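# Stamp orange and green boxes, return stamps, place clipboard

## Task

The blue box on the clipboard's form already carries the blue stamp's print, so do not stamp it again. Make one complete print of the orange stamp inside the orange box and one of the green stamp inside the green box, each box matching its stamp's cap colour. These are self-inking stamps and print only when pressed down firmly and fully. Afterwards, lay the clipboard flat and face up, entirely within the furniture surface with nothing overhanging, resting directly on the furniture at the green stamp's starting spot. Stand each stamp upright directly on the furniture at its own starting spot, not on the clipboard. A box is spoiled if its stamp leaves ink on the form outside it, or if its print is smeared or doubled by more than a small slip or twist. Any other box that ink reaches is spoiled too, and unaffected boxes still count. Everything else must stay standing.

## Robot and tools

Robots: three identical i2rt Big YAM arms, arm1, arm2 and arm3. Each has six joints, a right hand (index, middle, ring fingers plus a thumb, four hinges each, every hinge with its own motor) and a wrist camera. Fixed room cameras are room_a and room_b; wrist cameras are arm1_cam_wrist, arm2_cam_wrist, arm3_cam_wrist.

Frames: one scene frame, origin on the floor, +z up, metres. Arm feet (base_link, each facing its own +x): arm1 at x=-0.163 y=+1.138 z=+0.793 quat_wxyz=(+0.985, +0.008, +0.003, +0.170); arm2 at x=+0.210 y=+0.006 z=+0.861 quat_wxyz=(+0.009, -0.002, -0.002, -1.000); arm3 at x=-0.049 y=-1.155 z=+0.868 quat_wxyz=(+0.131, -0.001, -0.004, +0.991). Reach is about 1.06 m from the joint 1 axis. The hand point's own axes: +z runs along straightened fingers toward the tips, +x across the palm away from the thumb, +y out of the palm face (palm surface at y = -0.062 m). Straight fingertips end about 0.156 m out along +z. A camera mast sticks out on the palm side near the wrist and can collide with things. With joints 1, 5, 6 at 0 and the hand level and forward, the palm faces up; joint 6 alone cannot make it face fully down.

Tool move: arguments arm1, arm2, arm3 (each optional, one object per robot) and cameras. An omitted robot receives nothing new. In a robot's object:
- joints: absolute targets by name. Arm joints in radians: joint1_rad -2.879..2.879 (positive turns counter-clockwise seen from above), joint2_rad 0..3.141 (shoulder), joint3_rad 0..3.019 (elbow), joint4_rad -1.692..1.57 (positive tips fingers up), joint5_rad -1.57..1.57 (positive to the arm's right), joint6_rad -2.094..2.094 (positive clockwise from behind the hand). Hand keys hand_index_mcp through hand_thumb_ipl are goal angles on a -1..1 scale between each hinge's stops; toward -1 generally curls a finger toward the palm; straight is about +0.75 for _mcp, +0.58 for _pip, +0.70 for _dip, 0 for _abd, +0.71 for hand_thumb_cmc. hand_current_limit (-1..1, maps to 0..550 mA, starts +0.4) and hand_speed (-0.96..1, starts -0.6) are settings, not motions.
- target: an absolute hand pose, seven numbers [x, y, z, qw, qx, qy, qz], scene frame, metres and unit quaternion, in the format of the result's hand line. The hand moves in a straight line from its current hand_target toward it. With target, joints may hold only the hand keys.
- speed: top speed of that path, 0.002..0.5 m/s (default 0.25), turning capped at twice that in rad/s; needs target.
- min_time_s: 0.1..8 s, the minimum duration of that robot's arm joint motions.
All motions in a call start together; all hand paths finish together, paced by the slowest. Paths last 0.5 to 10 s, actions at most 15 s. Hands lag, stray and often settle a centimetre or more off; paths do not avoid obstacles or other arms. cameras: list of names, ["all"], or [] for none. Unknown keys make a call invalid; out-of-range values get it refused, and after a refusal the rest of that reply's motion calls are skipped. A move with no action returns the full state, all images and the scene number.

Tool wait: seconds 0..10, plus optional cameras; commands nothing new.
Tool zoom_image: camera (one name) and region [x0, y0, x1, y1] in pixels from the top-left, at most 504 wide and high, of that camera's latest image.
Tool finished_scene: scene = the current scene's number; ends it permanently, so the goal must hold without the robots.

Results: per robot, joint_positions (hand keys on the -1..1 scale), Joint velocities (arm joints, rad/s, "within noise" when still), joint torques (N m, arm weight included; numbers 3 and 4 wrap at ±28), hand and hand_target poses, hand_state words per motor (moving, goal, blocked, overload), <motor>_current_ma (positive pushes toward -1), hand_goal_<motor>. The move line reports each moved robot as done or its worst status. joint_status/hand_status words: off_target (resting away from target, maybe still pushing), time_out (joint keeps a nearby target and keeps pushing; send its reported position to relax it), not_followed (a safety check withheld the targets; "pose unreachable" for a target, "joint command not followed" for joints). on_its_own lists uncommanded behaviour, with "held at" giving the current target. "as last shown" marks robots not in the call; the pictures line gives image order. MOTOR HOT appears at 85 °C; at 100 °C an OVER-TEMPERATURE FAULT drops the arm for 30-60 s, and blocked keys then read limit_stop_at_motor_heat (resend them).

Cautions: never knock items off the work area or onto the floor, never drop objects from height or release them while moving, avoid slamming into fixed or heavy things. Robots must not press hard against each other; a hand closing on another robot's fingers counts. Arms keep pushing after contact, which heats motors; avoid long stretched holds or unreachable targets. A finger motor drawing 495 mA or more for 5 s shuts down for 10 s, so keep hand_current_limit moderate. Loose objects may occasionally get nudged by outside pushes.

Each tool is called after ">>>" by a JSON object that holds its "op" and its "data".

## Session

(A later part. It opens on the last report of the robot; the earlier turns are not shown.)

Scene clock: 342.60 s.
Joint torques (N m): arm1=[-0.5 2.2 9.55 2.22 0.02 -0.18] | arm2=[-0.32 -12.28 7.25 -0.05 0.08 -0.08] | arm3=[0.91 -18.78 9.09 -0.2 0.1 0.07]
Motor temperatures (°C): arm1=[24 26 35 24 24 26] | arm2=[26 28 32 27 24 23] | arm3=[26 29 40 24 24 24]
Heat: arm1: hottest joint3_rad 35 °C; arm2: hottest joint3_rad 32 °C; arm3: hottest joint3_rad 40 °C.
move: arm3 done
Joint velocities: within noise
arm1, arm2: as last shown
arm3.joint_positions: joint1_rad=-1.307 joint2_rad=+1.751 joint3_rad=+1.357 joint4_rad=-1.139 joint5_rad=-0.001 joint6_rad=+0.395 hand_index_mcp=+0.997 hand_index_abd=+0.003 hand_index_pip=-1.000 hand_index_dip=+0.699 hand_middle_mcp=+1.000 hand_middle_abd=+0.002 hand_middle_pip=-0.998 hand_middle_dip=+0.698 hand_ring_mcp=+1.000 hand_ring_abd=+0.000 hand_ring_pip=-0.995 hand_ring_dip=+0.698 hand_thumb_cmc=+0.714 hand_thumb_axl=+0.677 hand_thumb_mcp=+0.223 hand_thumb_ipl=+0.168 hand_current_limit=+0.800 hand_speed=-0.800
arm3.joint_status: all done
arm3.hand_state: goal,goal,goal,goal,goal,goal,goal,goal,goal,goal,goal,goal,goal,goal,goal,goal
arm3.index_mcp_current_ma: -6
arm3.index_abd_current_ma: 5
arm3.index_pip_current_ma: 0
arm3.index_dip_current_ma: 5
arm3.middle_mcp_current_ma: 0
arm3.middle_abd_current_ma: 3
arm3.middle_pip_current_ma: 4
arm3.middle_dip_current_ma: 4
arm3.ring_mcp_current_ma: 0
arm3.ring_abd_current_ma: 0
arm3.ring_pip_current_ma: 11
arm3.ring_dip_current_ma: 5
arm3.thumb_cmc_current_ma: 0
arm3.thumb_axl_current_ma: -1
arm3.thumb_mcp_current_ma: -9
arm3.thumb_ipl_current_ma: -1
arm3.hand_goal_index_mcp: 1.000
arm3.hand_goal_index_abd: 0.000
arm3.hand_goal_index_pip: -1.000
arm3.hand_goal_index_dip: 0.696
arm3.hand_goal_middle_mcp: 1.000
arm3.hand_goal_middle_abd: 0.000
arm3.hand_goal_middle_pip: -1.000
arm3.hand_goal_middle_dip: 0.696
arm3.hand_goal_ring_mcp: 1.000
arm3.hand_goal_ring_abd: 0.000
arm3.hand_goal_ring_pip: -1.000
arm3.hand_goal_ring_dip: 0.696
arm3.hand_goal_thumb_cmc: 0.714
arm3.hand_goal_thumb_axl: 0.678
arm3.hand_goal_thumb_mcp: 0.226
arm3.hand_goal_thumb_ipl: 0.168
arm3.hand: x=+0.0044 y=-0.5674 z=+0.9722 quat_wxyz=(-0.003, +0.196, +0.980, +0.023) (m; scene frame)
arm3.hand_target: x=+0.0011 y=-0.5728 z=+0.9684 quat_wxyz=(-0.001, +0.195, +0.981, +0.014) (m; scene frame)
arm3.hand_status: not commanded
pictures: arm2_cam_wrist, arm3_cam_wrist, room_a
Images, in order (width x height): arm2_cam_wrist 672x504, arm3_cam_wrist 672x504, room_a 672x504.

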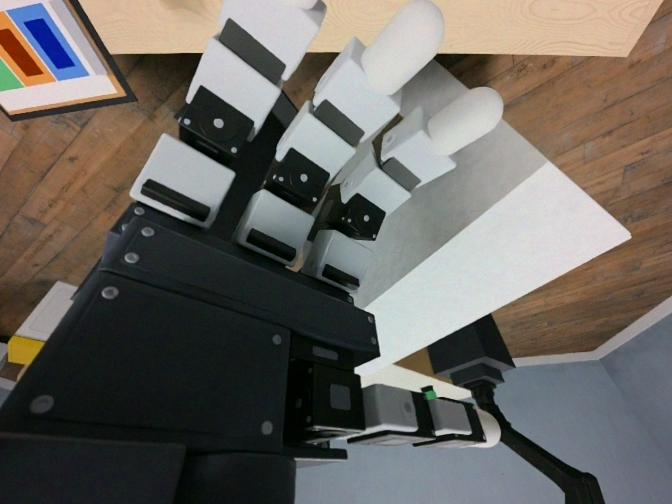

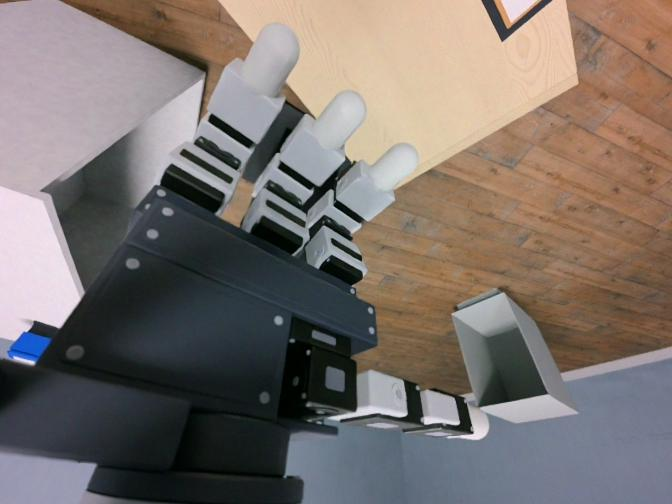

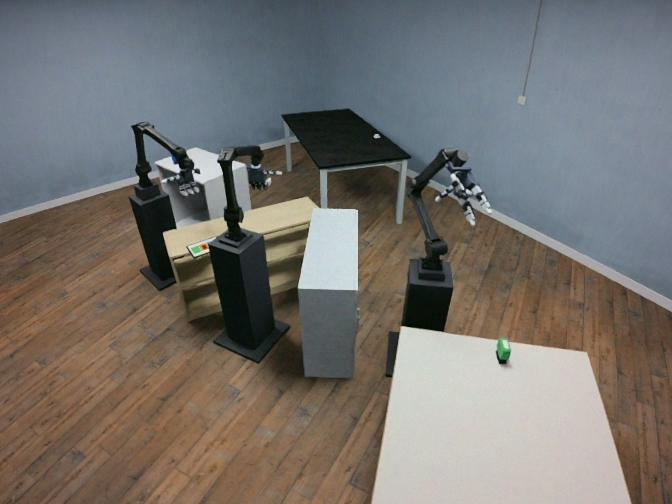

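>>> {"op": "move", "data": {"arm3": {"joints": {"joint1_rad": -0.66, "joint2_rad": 1.36, "joint3_rad": 1.60, "joint4_rad": -1.0, "joint6_rad": 1.04}, "min_time_s": 3.5}, "arm2": {"joints": {"hand_index_mcp": 0.754, "hand_index_pip": 0.577, "hand_index_dip": 0.696, "hand_middle_mcp": 0.754, "hand_middle_pip": 0.577, "hand_middle_dip": 0.696, "hand_ring_mcp": 0.754, "hand_ring_pip": 0.577, "hand_ring_dip": 0.696, "joint1_rad": 0.6, "joint2_rad": 1.25, "joint3_rad": 1.05, "joint4_rad": -1.37, "joint6_rad": 0.15}, "min_time_s": 3}, "cameras": ["arm3_cam_wrist", "arm2_cam_wrist"]}}

Scene clock: 349.43 s.
Joint torques (N m): arm1=[-0.56 2.08 9.55 2.22 0.02 -0.18] | arm2=[0.97 -8.12 7.35 -0.23 0.09 0.19] | arm3=[0.38 -14.15 16.42 2.33 0.09 0.07]
Motor temperatures (°C): arm1=[24 26 35 24 24 26] | arm2=[26 27 32 27 24 23] | arm3=[26 29 41 24 24 24]
Heat: arm1: hottest joint3_rad 35 °C; arm2: hottest joint3_rad 32 °C; arm3: hottest joint3_rad 41 °C.
move: arm2 done; arm3 done
Joint velocities: within noise
arm1: as last shown
arm2.joint_positions: joint1_rad=+0.588 joint2_rad=+1.259 joint3_rad=+1.057 joint4_rad=-1.360 joint5_rad=+0.000 joint6_rad=+0.138 hand_index_mcp=+0.750 hand_index_abd=+0.001 hand_index_pip=+0.575 hand_index_dip=+0.693 hand_middle_mcp=+0.750 hand_middle_abd=+0.000 hand_middle_pip=+0.575 hand_middle_dip=+0.694 hand_ring_mcp=+0.750 hand_ring_abd=-0.002 hand_ring_pip=+0.575 hand_ring_dip=+0.693 hand_thumb_cmc=+0.716 hand_thumb_axl=+0.677 hand_thumb_mcp=+0.223 hand_thumb_ipl=+0.168 hand_current_limit=+0.700 hand_speed=-0.700
arm2.joint_status: all done
arm2.hand_state: goal,goal,goal,goal,goal,goal,goal,goal,goal,goal,goal,goal,goal,goal,goal,goal
arm2.index_mcp_current_ma: -13
arm2.index_abd_current_ma: 2
arm2.index_pip_current_ma: -11
arm2.index_dip_current_ma: -9
arm2.middle_mcp_current_ma: -14
arm2.middle_abd_current_ma: 1
arm2.middle_pip_current_ma: -10
arm2.middle_dip_current_ma: -7
arm2.ring_mcp_current_ma: -14
arm2.ring_abd_current_ma: -6
arm2.ring_pip_current_ma: -10
arm2.ring_dip_current_ma: -9
arm2.thumb_cmc_current_ma: 5
arm2.thumb_axl_current_ma: -3
arm2.thumb_mcp_current_ma: -13
arm2.thumb_ipl_current_ma: -1
arm2.hand_goal_index_mcp: 0.754
arm2.hand_goal_index_abd: 0.000
arm2.hand_goal_index_pip: 0.578
arm2.hand_goal_index_dip: 0.696
arm2.hand_goal_middle_mcp: 0.754
arm2.hand_goal_middle_abd: 0.000
arm2.hand_goal_middle_pip: 0.578
arm2.hand_goal_middle_dip: 0.696
arm2.hand_goal_ring_mcp: 0.754
arm2.hand_goal_ring_abd: 0.000
arm2.hand_goal_ring_pip: 0.578
arm2.hand_goal_ring_dip: 0.696
arm2.hand_goal_thumb_cmc: 0.714
arm2.hand_goal_thumb_axl: 0.678
arm2.hand_goal_thumb_mcp: 0.226
arm2.hand_goal_thumb_ipl: 0.168
arm2.hand: x=-0.1601 y=-0.2088 z=+1.0513 quat_wxyz=(+0.007, +0.852, -0.524, -0.002) (m; scene frame)
arm2.hand_target: x=-0.1536 y=-0.2093 z=+1.0510 quat_wxyz=(+0.004, +0.852, -0.524, -0.001) (m; scene frame)
arm2.hand_status: not commanded
arm3.joint_positions: joint1_rad=-0.661 joint2_rad=+1.359 joint3_rad=+1.551 joint4_rad=-1.019 joint5_rad=-0.001 joint6_rad=+1.030 hand_index_mcp=+1.000 hand_index_abd=+0.003 hand_index_pip=-1.000 hand_index_dip=+0.699 hand_middle_mcp=+1.000 hand_middle_abd=+0.002 hand_middle_pip=-0.998 hand_middle_dip=+0.698 hand_ring_mcp=+1.000 hand_ring_abd=+0.000 hand_ring_pip=-0.995 hand_ring_dip=+0.698 hand_thumb_cmc=+0.715 hand_thumb_axl=+0.677 hand_thumb_mcp=+0.223 hand_thumb_ipl=+0.168 hand_current_limit=+0.800 hand_speed=-0.800
arm3.joint_status: all done
arm3.hand_state: goal,goal,goal,goal,goal,goal,goal,goal,goal,goal,goal,goal,goal,goal,goal,goal
arm3.index_mcp_current_ma: -1
arm3.index_abd_current_ma: 5
arm3.index_pip_current_ma: 0
arm3.index_dip_current_ma: 5
arm3.middle_mcp_current_ma: 0
arm3.middle_abd_current_ma: 3
arm3.middle_pip_current_ma: 4
arm3.middle_dip_current_ma: 4
arm3.ring_mcp_current_ma: 0
arm3.ring_abd_current_ma: 0
arm3.ring_pip_current_ma: 11
arm3.ring_dip_current_ma: 5
arm3.thumb_cmc_current_ma: 1
arm3.thumb_axl_current_ma: -1
arm3.thumb_mcp_current_ma: -9
arm3.thumb_ipl_current_ma: -1
arm3.hand_goal_index_mcp: 1.000
arm3.hand_goal_index_abd: 0.000
arm3.hand_goal_index_pip: -1.000
arm3.hand_goal_index_dip: 0.696
arm3.hand_goal_middle_mcp: 1.000
arm3.hand_goal_middle_abd: 0.000
arm3.hand_goal_middle_pip: -1.000
arm3.hand_goal_middle_dip: 0.696
arm3.hand_goal_ring_mcp: 1.000
arm3.hand_goal_ring_abd: 0.000
arm3.hand_goal_ring_pip: -1.000
arm3.hand_goal_ring_dip: 0.696
arm3.hand_goal_thumb_cmc: 0.714
arm3.hand_goal_thumb_axl: 0.678
arm3.hand_goal_thumb_mcp: 0.226
arm3.hand_goal_thumb_ipl: 0.168
arm3.hand: x=-0.3254 y=-0.6529 z=+1.2925 quat_wxyz=(-0.269, +0.176, +0.914, +0.246) (m; scene frame)
arm3.hand_target: x=-0.3295 y=-0.6478 z=+1.3228 quat_wxyz=(-0.294, +0.178, +0.901, +0.266) (m; scene frame)
arm3.hand_status: not commanded
pictures: arm2_cam_wrist, arm3_cam_wrist
Images, in order (width x height): arm2_cam_wrist 672x504, arm3_cam_wrist 672x504.

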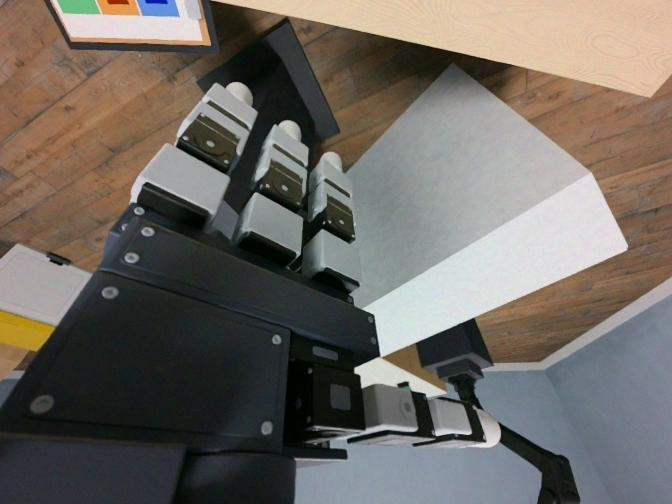

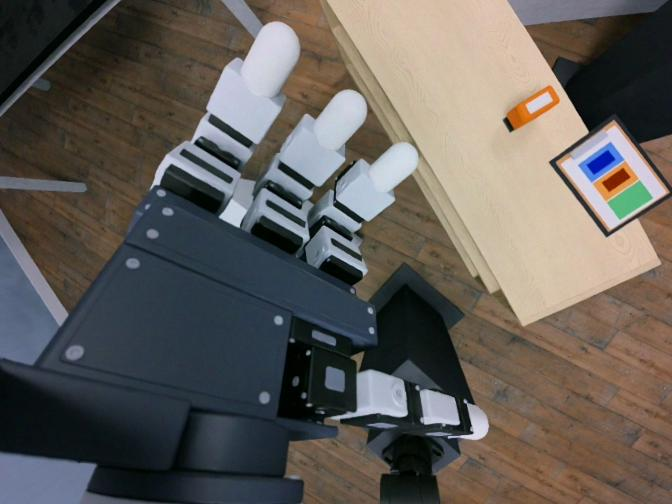

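>>> {"op": "zoom_image", "data": {"camera": "arm3_cam_wrist", "region": [490, 70, 672, 240]}}

Scaled by 2.769 from the camera's 672x504 image, which has a finer 960x720 frame.

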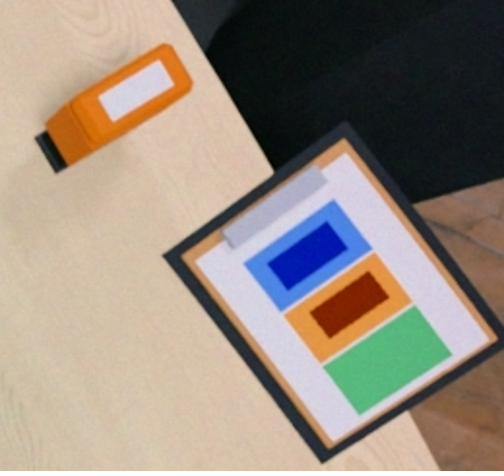

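>>> {"op": "move", "data": {"arm2": {"joints": {"joint1_rad": 1.442, "joint2_rad": 0.905, "joint3_rad": 0.775, "joint4_rad": -1.44, "joint6_rad": 0.312, "hand_thumb_cmc": -0.57, "hand_thumb_mcp": 0.226, "hand_thumb_ipl": -0.265}, "min_time_s": 3.5}, "cameras": ["arm3_cam_wrist", "arm2_cam_wrist"]}}

Scene clock: 353.60 s.
Joint torques (N m): arm1=[-0.56 2.14 9.52 2.22 0.03 -0.18] | arm2=[0.97 -3.6 7.54 -0.16 0.06 0.22] | arm3=[0.38 -14.1 16.42 2.32 0.09 0.05]
Motor temperatures (°C): arm1=[24 26 35 24 24 26] | arm2=[26 27 32 27 24 23] | arm3=[26 29 41 24 24 24]
Heat: arm1: hottest joint3_rad 35 °C; arm2: hottest joint3_rad 32 °C; arm3: hottest joint3_rad 41 °C.
move: arm2 done
Joint velocities: within noise
arm1, arm3: as last shown
arm2.joint_positions: joint1_rad=+1.431 joint2_rad=+0.912 joint3_rad=+0.781 joint4_rad=-1.431 joint5_rad=+0.000 joint6_rad=+0.299 hand_index_mcp=+0.750 hand_index_abd=+0.001 hand_index_pip=+0.575 hand_index_dip=+0.693 hand_middle_mcp=+0.750 hand_middle_abd=+0.000 hand_middle_pip=+0.575 hand_middle_dip=+0.694 hand_ring_mcp=+0.750 hand_ring_abd=-0.002 hand_ring_pip=+0.575 hand_ring_dip=+0.693 hand_thumb_cmc=-0.568 hand_thumb_axl=+0.677 hand_thumb_mcp=+0.223 hand_thumb_ipl=-0.263 hand_current_limit=+0.700 hand_speed=-0.700
arm2.joint_status: all done
arm2.hand_state: goal,goal,goal,goal,goal,goal,goal,goal,goal,goal,goal,goal,goal,goal,goal,goal
arm2.index_mcp_current_ma: -13
arm2.index_abd_current_ma: 2
arm2.index_pip_current_ma: -11
arm2.index_dip_current_ma: -9
arm2.middle_mcp_current_ma: -14
arm2.middle_abd_current_ma: 1
arm2.middle_pip_current_ma: -10
arm2.middle_dip_current_ma: -7
arm2.ring_mcp_current_ma: -14
arm2.ring_abd_current_ma: -6
arm2.ring_pip_current_ma: -10
arm2.ring_dip_current_ma: -9
arm2.thumb_cmc_current_ma: 7
arm2.thumb_axl_current_ma: -3
arm2.thumb_mcp_current_ma: -13
arm2.thumb_ipl_current_ma: 6
arm2.hand_goal_index_mcp: 0.754
arm2.hand_goal_index_abd: 0.000
arm2.hand_goal_index_pip: 0.578
arm2.hand_goal_index_dip: 0.696
arm2.hand_goal_middle_mcp: 0.754
arm2.hand_goal_middle_abd: 0.000
arm2.hand_goal_middle_pip: 0.578
arm2.hand_goal_middle_dip: 0.696
arm2.hand_goal_ring_mcp: 0.754
arm2.hand_goal_ring_abd: 0.000
arm2.hand_goal_ring_pip: 0.578
arm2.hand_goal_ring_dip: 0.696
arm2.hand_goal_thumb_cmc: -0.570
arm2.hand_goal_thumb_axl: 0.678
arm2.hand_goal_thumb_mcp: 0.226
arm2.hand_goal_thumb_ipl: -0.264
arm2.hand: x=+0.1277 y=-0.2848 z=+1.0369 quat_wxyz=(+0.007, +0.978, -0.209, -0.001) (m; scene frame)
arm2.hand_target: x=+0.1306 y=-0.2807 z=+1.0353 quat_wxyz=(+0.003, +0.978, -0.210, -0.001) (m; scene frame)
arm2.hand_status: not commanded
pictures: arm2_cam_wrist, arm3_cam_wrist
Images, in order (width x height): arm2_cam_wrist 672x504, arm3_cam_wrist 672x504.

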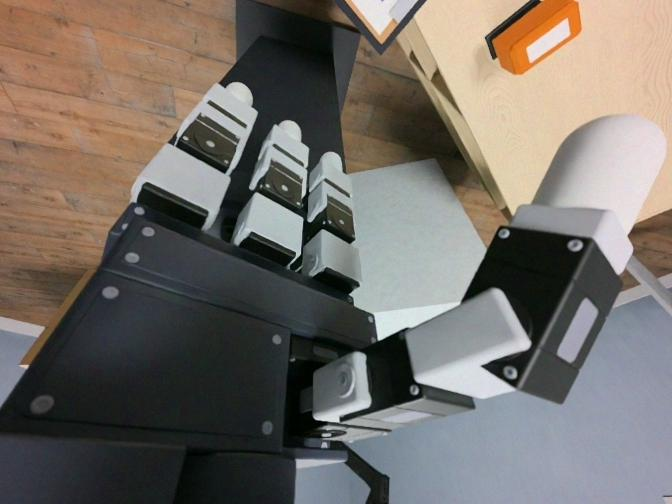

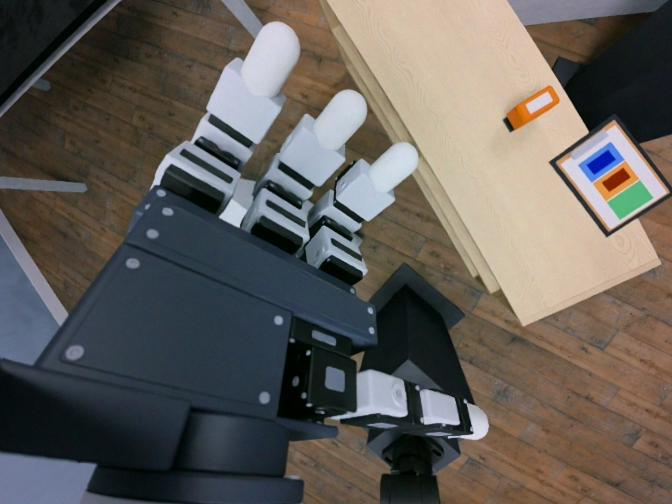

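>>> {"op": "move", "data": {"arm2": {"joints": {"joint1_rad": 1.442, "joint2_rad": 1.267, "joint3_rad": 0.441, "joint4_rad": -0.750, "joint6_rad": 0.312}, "min_time_s": 2.5}, "cameras": []}}

>>> {"op": "move", "data": {"arm2": {"joints": {"joint1_rad": 1.442, "joint2_rad": 1.837, "joint3_rad": 0.395, "joint4_rad": -0.134, "joint6_rad": 0.312}, "min_time_s": 3}, "cameras": ["arm2_cam_wrist", "room_a", "room_b"]}}

Scene clock: 357.17 s.
Joint torques (N m): arm1=[-0.56 2.14 9.54 2.21 0.03 -0.18] | arm2=[0.97 -4.42 5.27 0.61 0.06 0.19] | arm3=[0.38 -14.1 16.43 2.33 0.09 0.05]
Motor temperatures (°C): arm1=[24 26 35 24 24 26] | arm2=[26 27 32 27 24 23] | arm3=[26 29 41 24 24 24]
Heat: arm1: hottest joint3_rad 35 °C; arm2: hottest joint3_rad 32 °C; arm3: hottest joint3_rad 41 °C.
move: arm2 done
Joint velocities: within noise
arm1.joint_positions: joint1_rad=+0.489 joint2_rad=+0.629 joint3_rad=+1.427 joint4_rad=-1.426 joint5_rad=-0.106 joint6_rad=+1.194 hand_index_mcp=+0.754 hand_index_abd=+0.080 hand_index_pip=+0.577 hand_index_dip=+0.696 hand_middle_mcp=-0.881 hand_middle_abd=+0.001 hand_middle_pip=-0.298 hand_middle_dip=+0.696 hand_ring_mcp=+0.754 hand_ring_abd=-0.068 hand_ring_pip=+0.577 hand_ring_dip=+0.696 hand_thumb_cmc=+0.714 hand_thumb_axl=+0.677 hand_thumb_mcp=+0.225 hand_thumb_ipl=+0.168 hand_current_limit=+0.700 hand_speed=-0.880
arm1.joint_status: not commanded
arm1.hand_state: goal,goal,goal,goal,goal,goal,goal,goal,goal,goal,goal,goal,goal,goal,goal,goal
arm1.index_mcp_current_ma: 0
arm1.index_abd_current_ma: 0
arm1.index_pip_current_ma: 0
arm1.index_dip_current_ma: 0
arm1.middle_mcp_current_ma: 10
arm1.middle_abd_current_ma: 0
arm1.middle_pip_current_ma: 1
arm1.middle_dip_current_ma: 0
arm1.ring_mcp_current_ma: 0
arm1.ring_abd_current_ma: 11
arm1.ring_pip_current_ma: 0
arm1.ring_dip_current_ma: 0
arm1.thumb_cmc_current_ma: 0
arm1.thumb_axl_current_ma: 0
arm1.thumb_mcp_current_ma: 0
arm1.thumb_ipl_current_ma: 0
arm1.hand_goal_index_mcp: 0.754
arm1.hand_goal_index_abd: 0.080
arm1.hand_goal_index_pip: 0.576
arm1.hand_goal_index_dip: 0.696
arm1.hand_goal_middle_mcp: -0.890
arm1.hand_goal_middle_abd: 0.000
arm1.hand_goal_middle_pip: -0.300
arm1.hand_goal_middle_dip: 0.696
arm1.hand_goal_ring_mcp: 0.754
arm1.hand_goal_ring_abd: -0.080
arm1.hand_goal_ring_pip: 0.576
arm1.hand_goal_ring_dip: 0.696
arm1.hand_goal_thumb_cmc: 0.714
arm1.hand_goal_thumb_axl: 0.678
arm1.hand_goal_thumb_mcp: 0.226
arm1.hand_goal_thumb_ipl: 0.168
arm1.hand: x=+0.0504 y=+1.2573 z=+1.3325 quat_wxyz=(-0.155, +0.719, +0.521, +0.432) (m; scene frame)
arm1.hand_target: x=+0.0476 y=+1.2580 z=+1.3424 quat_wxyz=(-0.160, +0.712, +0.523, +0.441) (m; scene frame)
arm1.hand_status: not commanded
arm2.joint_positions: joint1_rad=+1.431 joint2_rad=+1.260 joint3_rad=+0.445 joint4_rad=-0.762 joint5_rad=+0.000 joint6_rad=+0.300 hand_index_mcp=+0.751 hand_index_abd=+0.001 hand_index_pip=+0.575 hand_index_dip=+0.693 hand_middle_mcp=+0.751 hand_middle_abd=+0.000 hand_middle_pip=+0.576 hand_middle_dip=+0.694 hand_ring_mcp=+0.751 hand_ring_abd=-0.002 hand_ring_pip=+0.576 hand_ring_dip=+0.693 hand_thumb_cmc=-0.568 hand_thumb_axl=+0.677 hand_thumb_mcp=+0.223 hand_thumb_ipl=-0.263 hand_current_limit=+0.700 hand_speed=-0.700
arm2.joint_status: all done
arm2.hand_state: goal,goal,goal,goal,goal,goal,goal,goal,goal,goal,goal,goal,goal,goal,goal,goal
arm2.index_mcp_current_ma: -11
arm2.index_abd_current_ma: 2
arm2.index_pip_current_ma: -9
arm2.index_dip_current_ma: -9
arm2.middle_mcp_current_ma: -12
arm2.middle_abd_current_ma: 1
arm2.middle_pip_current_ma: -8
arm2.middle_dip_current_ma: -7
arm2.ring_mcp_current_ma: -12
arm2.ring_abd_current_ma: -6
arm2.ring_pip_current_ma: -8
arm2.ring_dip_current_ma: -9
arm2.thumb_cmc_current_ma: 7
arm2.thumb_axl_current_ma: -3
arm2.thumb_mcp_current_ma: -13
arm2.thumb_ipl_current_ma: 6
arm2.hand_goal_index_mcp: 0.754
arm2.hand_goal_index_abd: 0.000
arm2.hand_goal_index_pip: 0.578
arm2.hand_goal_index_dip: 0.696
arm2.hand_goal_middle_mcp: 0.754
arm2.hand_goal_middle_abd: 0.000
arm2.hand_goal_middle_pip: 0.578
arm2.hand_goal_middle_dip: 0.696
arm2.hand_goal_ring_mcp: 0.754
arm2.hand_goal_ring_abd: 0.000
arm2.hand_goal_ring_pip: 0.578
arm2.hand_goal_ring_dip: 0.696
arm2.hand_goal_thumb_cmc: -0.570
arm2.hand_goal_thumb_axl: 0.678
arm2.hand_goal_thumb_mcp: 0.226
arm2.hand_goal_thumb_ipl: -0.264
arm2.hand: x=+0.1261 y=-0.2920 z=+0.8480 quat_wxyz=(-0.001, +0.978, -0.209, -0.002) (m; scene frame)
arm2.hand_target: x=+0.1287 y=-0.2922 z=+0.8456 quat_wxyz=(+0.000, +0.978, -0.210, -0.002) (m; scene frame)
arm2.hand_status: not commanded
arm3: as last shown
pictures: none
No camera images: "cameras" was empty.

Scene clock: 360.50 s.
Joint torques (N m): arm1=[-0.5 2.2 9.54 2.21 0.02 -0.18] | arm2=[0.85 -7.3 0.91 0.61 0.06 0.19] | arm3=[0.38 -14.1 16.43 2.32 0.09 0.05]
Motor temperatures (°C): arm1=[24 25 35 24 24 26] | arm2=[26 27 32 27 24 23] | arm3=[26 29 41 24 24 24]
Heat: arm1: hottest joint3_rad 35 °C; arm2: hottest joint3_rad 32 °C; arm3: hottest joint3_rad 41 °C.
move: arm2 done
Joint velocities: within noise
arm1, arm3: as last shown
arm2.joint_positions: joint1_rad=+1.431 joint2_rad=+1.829 joint3_rad=+0.400 joint4_rad=-0.146 joint5_rad=+0.000 joint6_rad=+0.300 hand_index_mcp=+0.751 hand_index_abd=+0.001 hand_index_pip=+0.575 hand_index_dip=+0.693 hand_middle_mcp=+0.751 hand_middle_abd=+0.000 hand_middle_pip=+0.576 hand_middle_dip=+0.694 hand_ring_mcp=+0.751 hand_ring_abd=-0.002 hand_ring_pip=+0.576 hand_ring_dip=+0.693 hand_thumb_cmc=-0.568 hand_thumb_axl=+0.677 hand_thumb_mcp=+0.223 hand_thumb_ipl=-0.263 hand_current_limit=+0.700 hand_speed=-0.700
arm2.joint_status: all done
arm2.hand_state: goal,goal,goal,goal,goal,goal,goal,goal,goal,goal,goal,goal,goal,goal,goal,goal
arm2.index_mcp_current_ma: -11
arm2.index_abd_current_ma: 2
arm2.index_pip_current_ma: -9
arm2.index_dip_current_ma: -9
arm2.middle_mcp_current_ma: -12
arm2.middle_abd_current_ma: 1
arm2.middle_pip_current_ma: -8
arm2.middle_dip_current_ma: -7
arm2.ring_mcp_current_ma: -12
arm2.ring_abd_current_ma: -6
arm2.ring_pip_current_ma: -8
arm2.ring_dip_current_ma: -9
arm2.thumb_cmc_current_ma: 7
arm2.thumb_axl_current_ma: -3
arm2.thumb_mcp_current_ma: -13
arm2.thumb_ipl_current_ma: 6
arm2.hand_goal_index_mcp: 0.754
arm2.hand_goal_index_abd: 0.000
arm2.hand_goal_index_pip: 0.578
arm2.hand_goal_index_dip: 0.696
arm2.hand_goal_middle_mcp: 0.754
arm2.hand_goal_middle_abd: 0.000
arm2.hand_goal_middle_pip: 0.578
arm2.hand_goal_middle_dip: 0.696
arm2.hand_goal_ring_mcp: 0.754
arm2.hand_goal_ring_abd: 0.000
arm2.hand_goal_ring_pip: 0.578
arm2.hand_goal_ring_dip: 0.696
arm2.hand_goal_thumb_cmc: -0.570
arm2.hand_goal_thumb_axl: 0.678
arm2.hand_goal_thumb_mcp: 0.226
arm2.hand_goal_thumb_ipl: -0.264
arm2.hand: x=+0.1249 y=-0.2987 z=+0.7156 quat_wxyz=(+0.001, +0.978, -0.209, -0.002) (m; scene frame)
arm2.hand_target: x=+0.1278 y=-0.2965 z=+0.7134 quat_wxyz=(+0.000, +0.978, -0.210, -0.002) (m; scene frame)
arm2.hand_status: not commanded
pictures: arm2_cam_wrist, room_a, room_b
Images, in order (width x height): arm2_cam_wrist 672x504, room_a 672x504, room_b 672x504.

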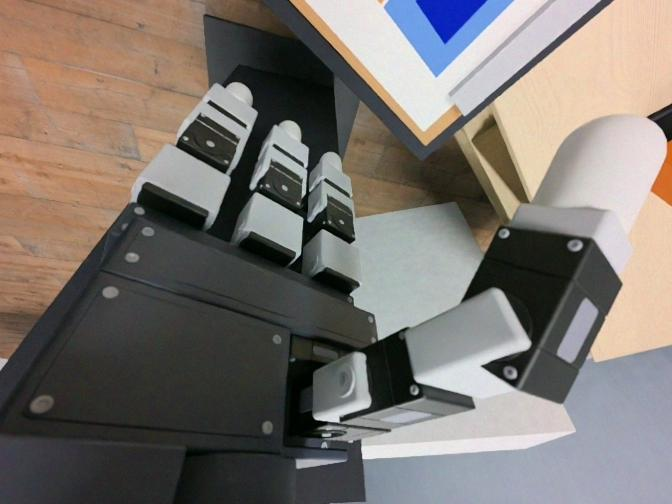

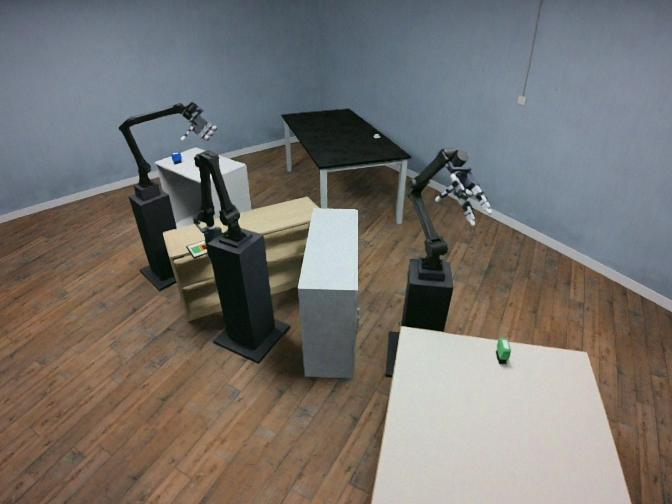

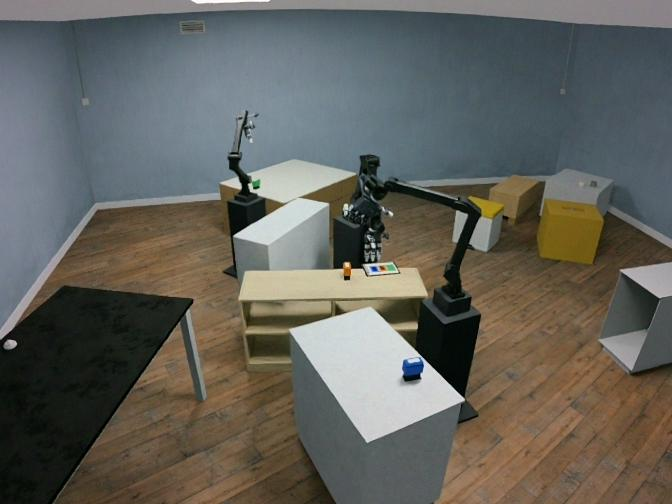

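>>> {"op": "move", "data": {"arm2": {"joints": {"joint1_rad": 1.596, "joint2_rad": 2.362, "joint3_rad": 0.577, "joint4_rad": 0.260, "joint6_rad": 0.464}, "min_time_s": 4}, "cameras": ["arm2_cam_wrist", "arm3_cam_wrist", "room_a"]}}

Scene clock: 367.17 s.
Joint torques (N m): arm1=[-0.5 2.2 9.54 2.21 0.02 -0.18] | arm2=[1.08 -9.7 -0.91 0.72 0.08 0.18] | arm3=[0.38 -14.15 16.43 2.32 0.09 0.05]
Motor temperatures (°C): arm1=[24 25 35 24 24 26] | arm2=[26 27 32 27 24 23] | arm3=[26 28 42 24 24 24]
Heat: arm1: hottest joint3_rad 35 °C; arm2: hottest joint3_rad 32 °C; arm3: hottest joint3_rad 42 °C.
move: arm2 done
Joint velocities: within noise
arm1, arm3: as last shown
arm2.joint_positions: joint1_rad=+1.582 joint2_rad=+2.351 joint3_rad=+0.571 joint4_rad=+0.247 joint5_rad=+0.000 joint6_rad=+0.451 hand_index_mcp=+0.751 hand_index_abd=+0.001 hand_index_pip=+0.575 hand_index_dip=+0.693 hand_middle_mcp=+0.751 hand_middle_abd=+0.000 hand_middle_pip=+0.576 hand_middle_dip=+0.694 hand_ring_mcp=+0.751 hand_ring_abd=-0.002 hand_ring_pip=+0.576 hand_ring_dip=+0.693 hand_thumb_cmc=-0.568 hand_thumb_axl=+0.677 hand_thumb_mcp=+0.223 hand_thumb_ipl=-0.263 hand_current_limit=+0.700 hand_speed=-0.700
arm2.joint_status: all done
arm2.hand_state: goal,goal,goal,goal,goal,goal,goal,goal,goal,goal,goal,goal,goal,goal,goal,goal
arm2.index_mcp_current_ma: -11
arm2.index_abd_current_ma: 2
arm2.index_pip_current_ma: -9
arm2.index_dip_current_ma: -9
arm2.middle_mcp_current_ma: -12
arm2.middle_abd_current_ma: 1
arm2.middle_pip_current_ma: -8
arm2.middle_dip_current_ma: -7
arm2.ring_mcp_current_ma: -12
arm2.ring_abd_current_ma: -6
arm2.ring_pip_current_ma: -8
arm2.ring_dip_current_ma: -9
arm2.thumb_cmc_current_ma: 7
arm2.thumb_axl_current_ma: -3
arm2.thumb_mcp_current_ma: -13
arm2.thumb_ipl_current_ma: 6
arm2.hand_goal_index_mcp: 0.754
arm2.hand_goal_index_abd: 0.000
arm2.hand_goal_index_pip: 0.578
arm2.hand_goal_index_dip: 0.696
arm2.hand_goal_middle_mcp: 0.754
arm2.hand_goal_middle_abd: 0.000
arm2.hand_goal_middle_pip: 0.578
arm2.hand_goal_middle_dip: 0.696
arm2.hand_goal_ring_mcp: 0.754
arm2.hand_goal_ring_abd: 0.000
arm2.hand_goal_ring_pip: 0.578
arm2.hand_goal_ring_dip: 0.696
arm2.hand_goal_thumb_cmc: -0.570
arm2.hand_goal_thumb_axl: 0.678
arm2.hand_goal_thumb_mcp: 0.226
arm2.hand_goal_thumb_ipl: -0.264
arm2.hand: x=+0.1612 y=-0.3303 z=+0.5955 quat_wxyz=(+0.021, +0.978, -0.209, +0.003) (m; scene frame)
arm2.hand_target: x=+0.1649 y=-0.3327 z=+0.5930 quat_wxyz=(+0.025, +0.978, -0.209, +0.004) (m; scene frame)
arm2.hand_status: not commanded
pictures: arm2_cam_wrist, arm3_cam_wrist, room_a
Images, in order (width x height): arm2_cam_wrist 672x504, arm3_cam_wrist 672x504, room_a 672x504.

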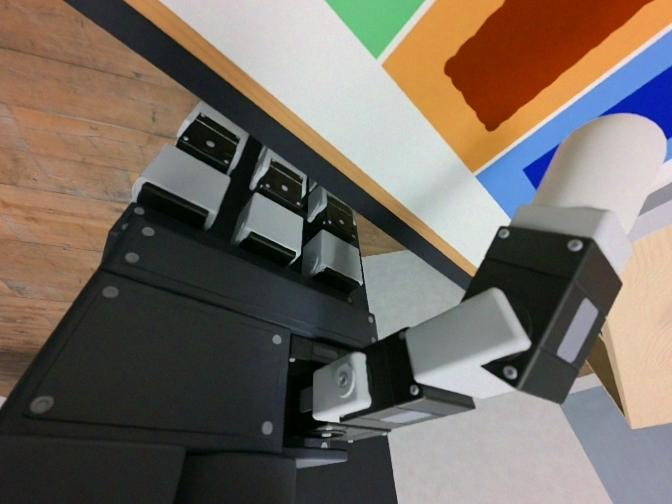

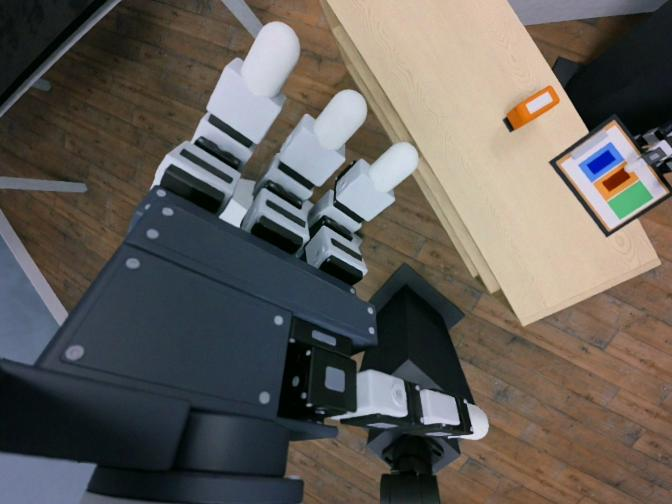

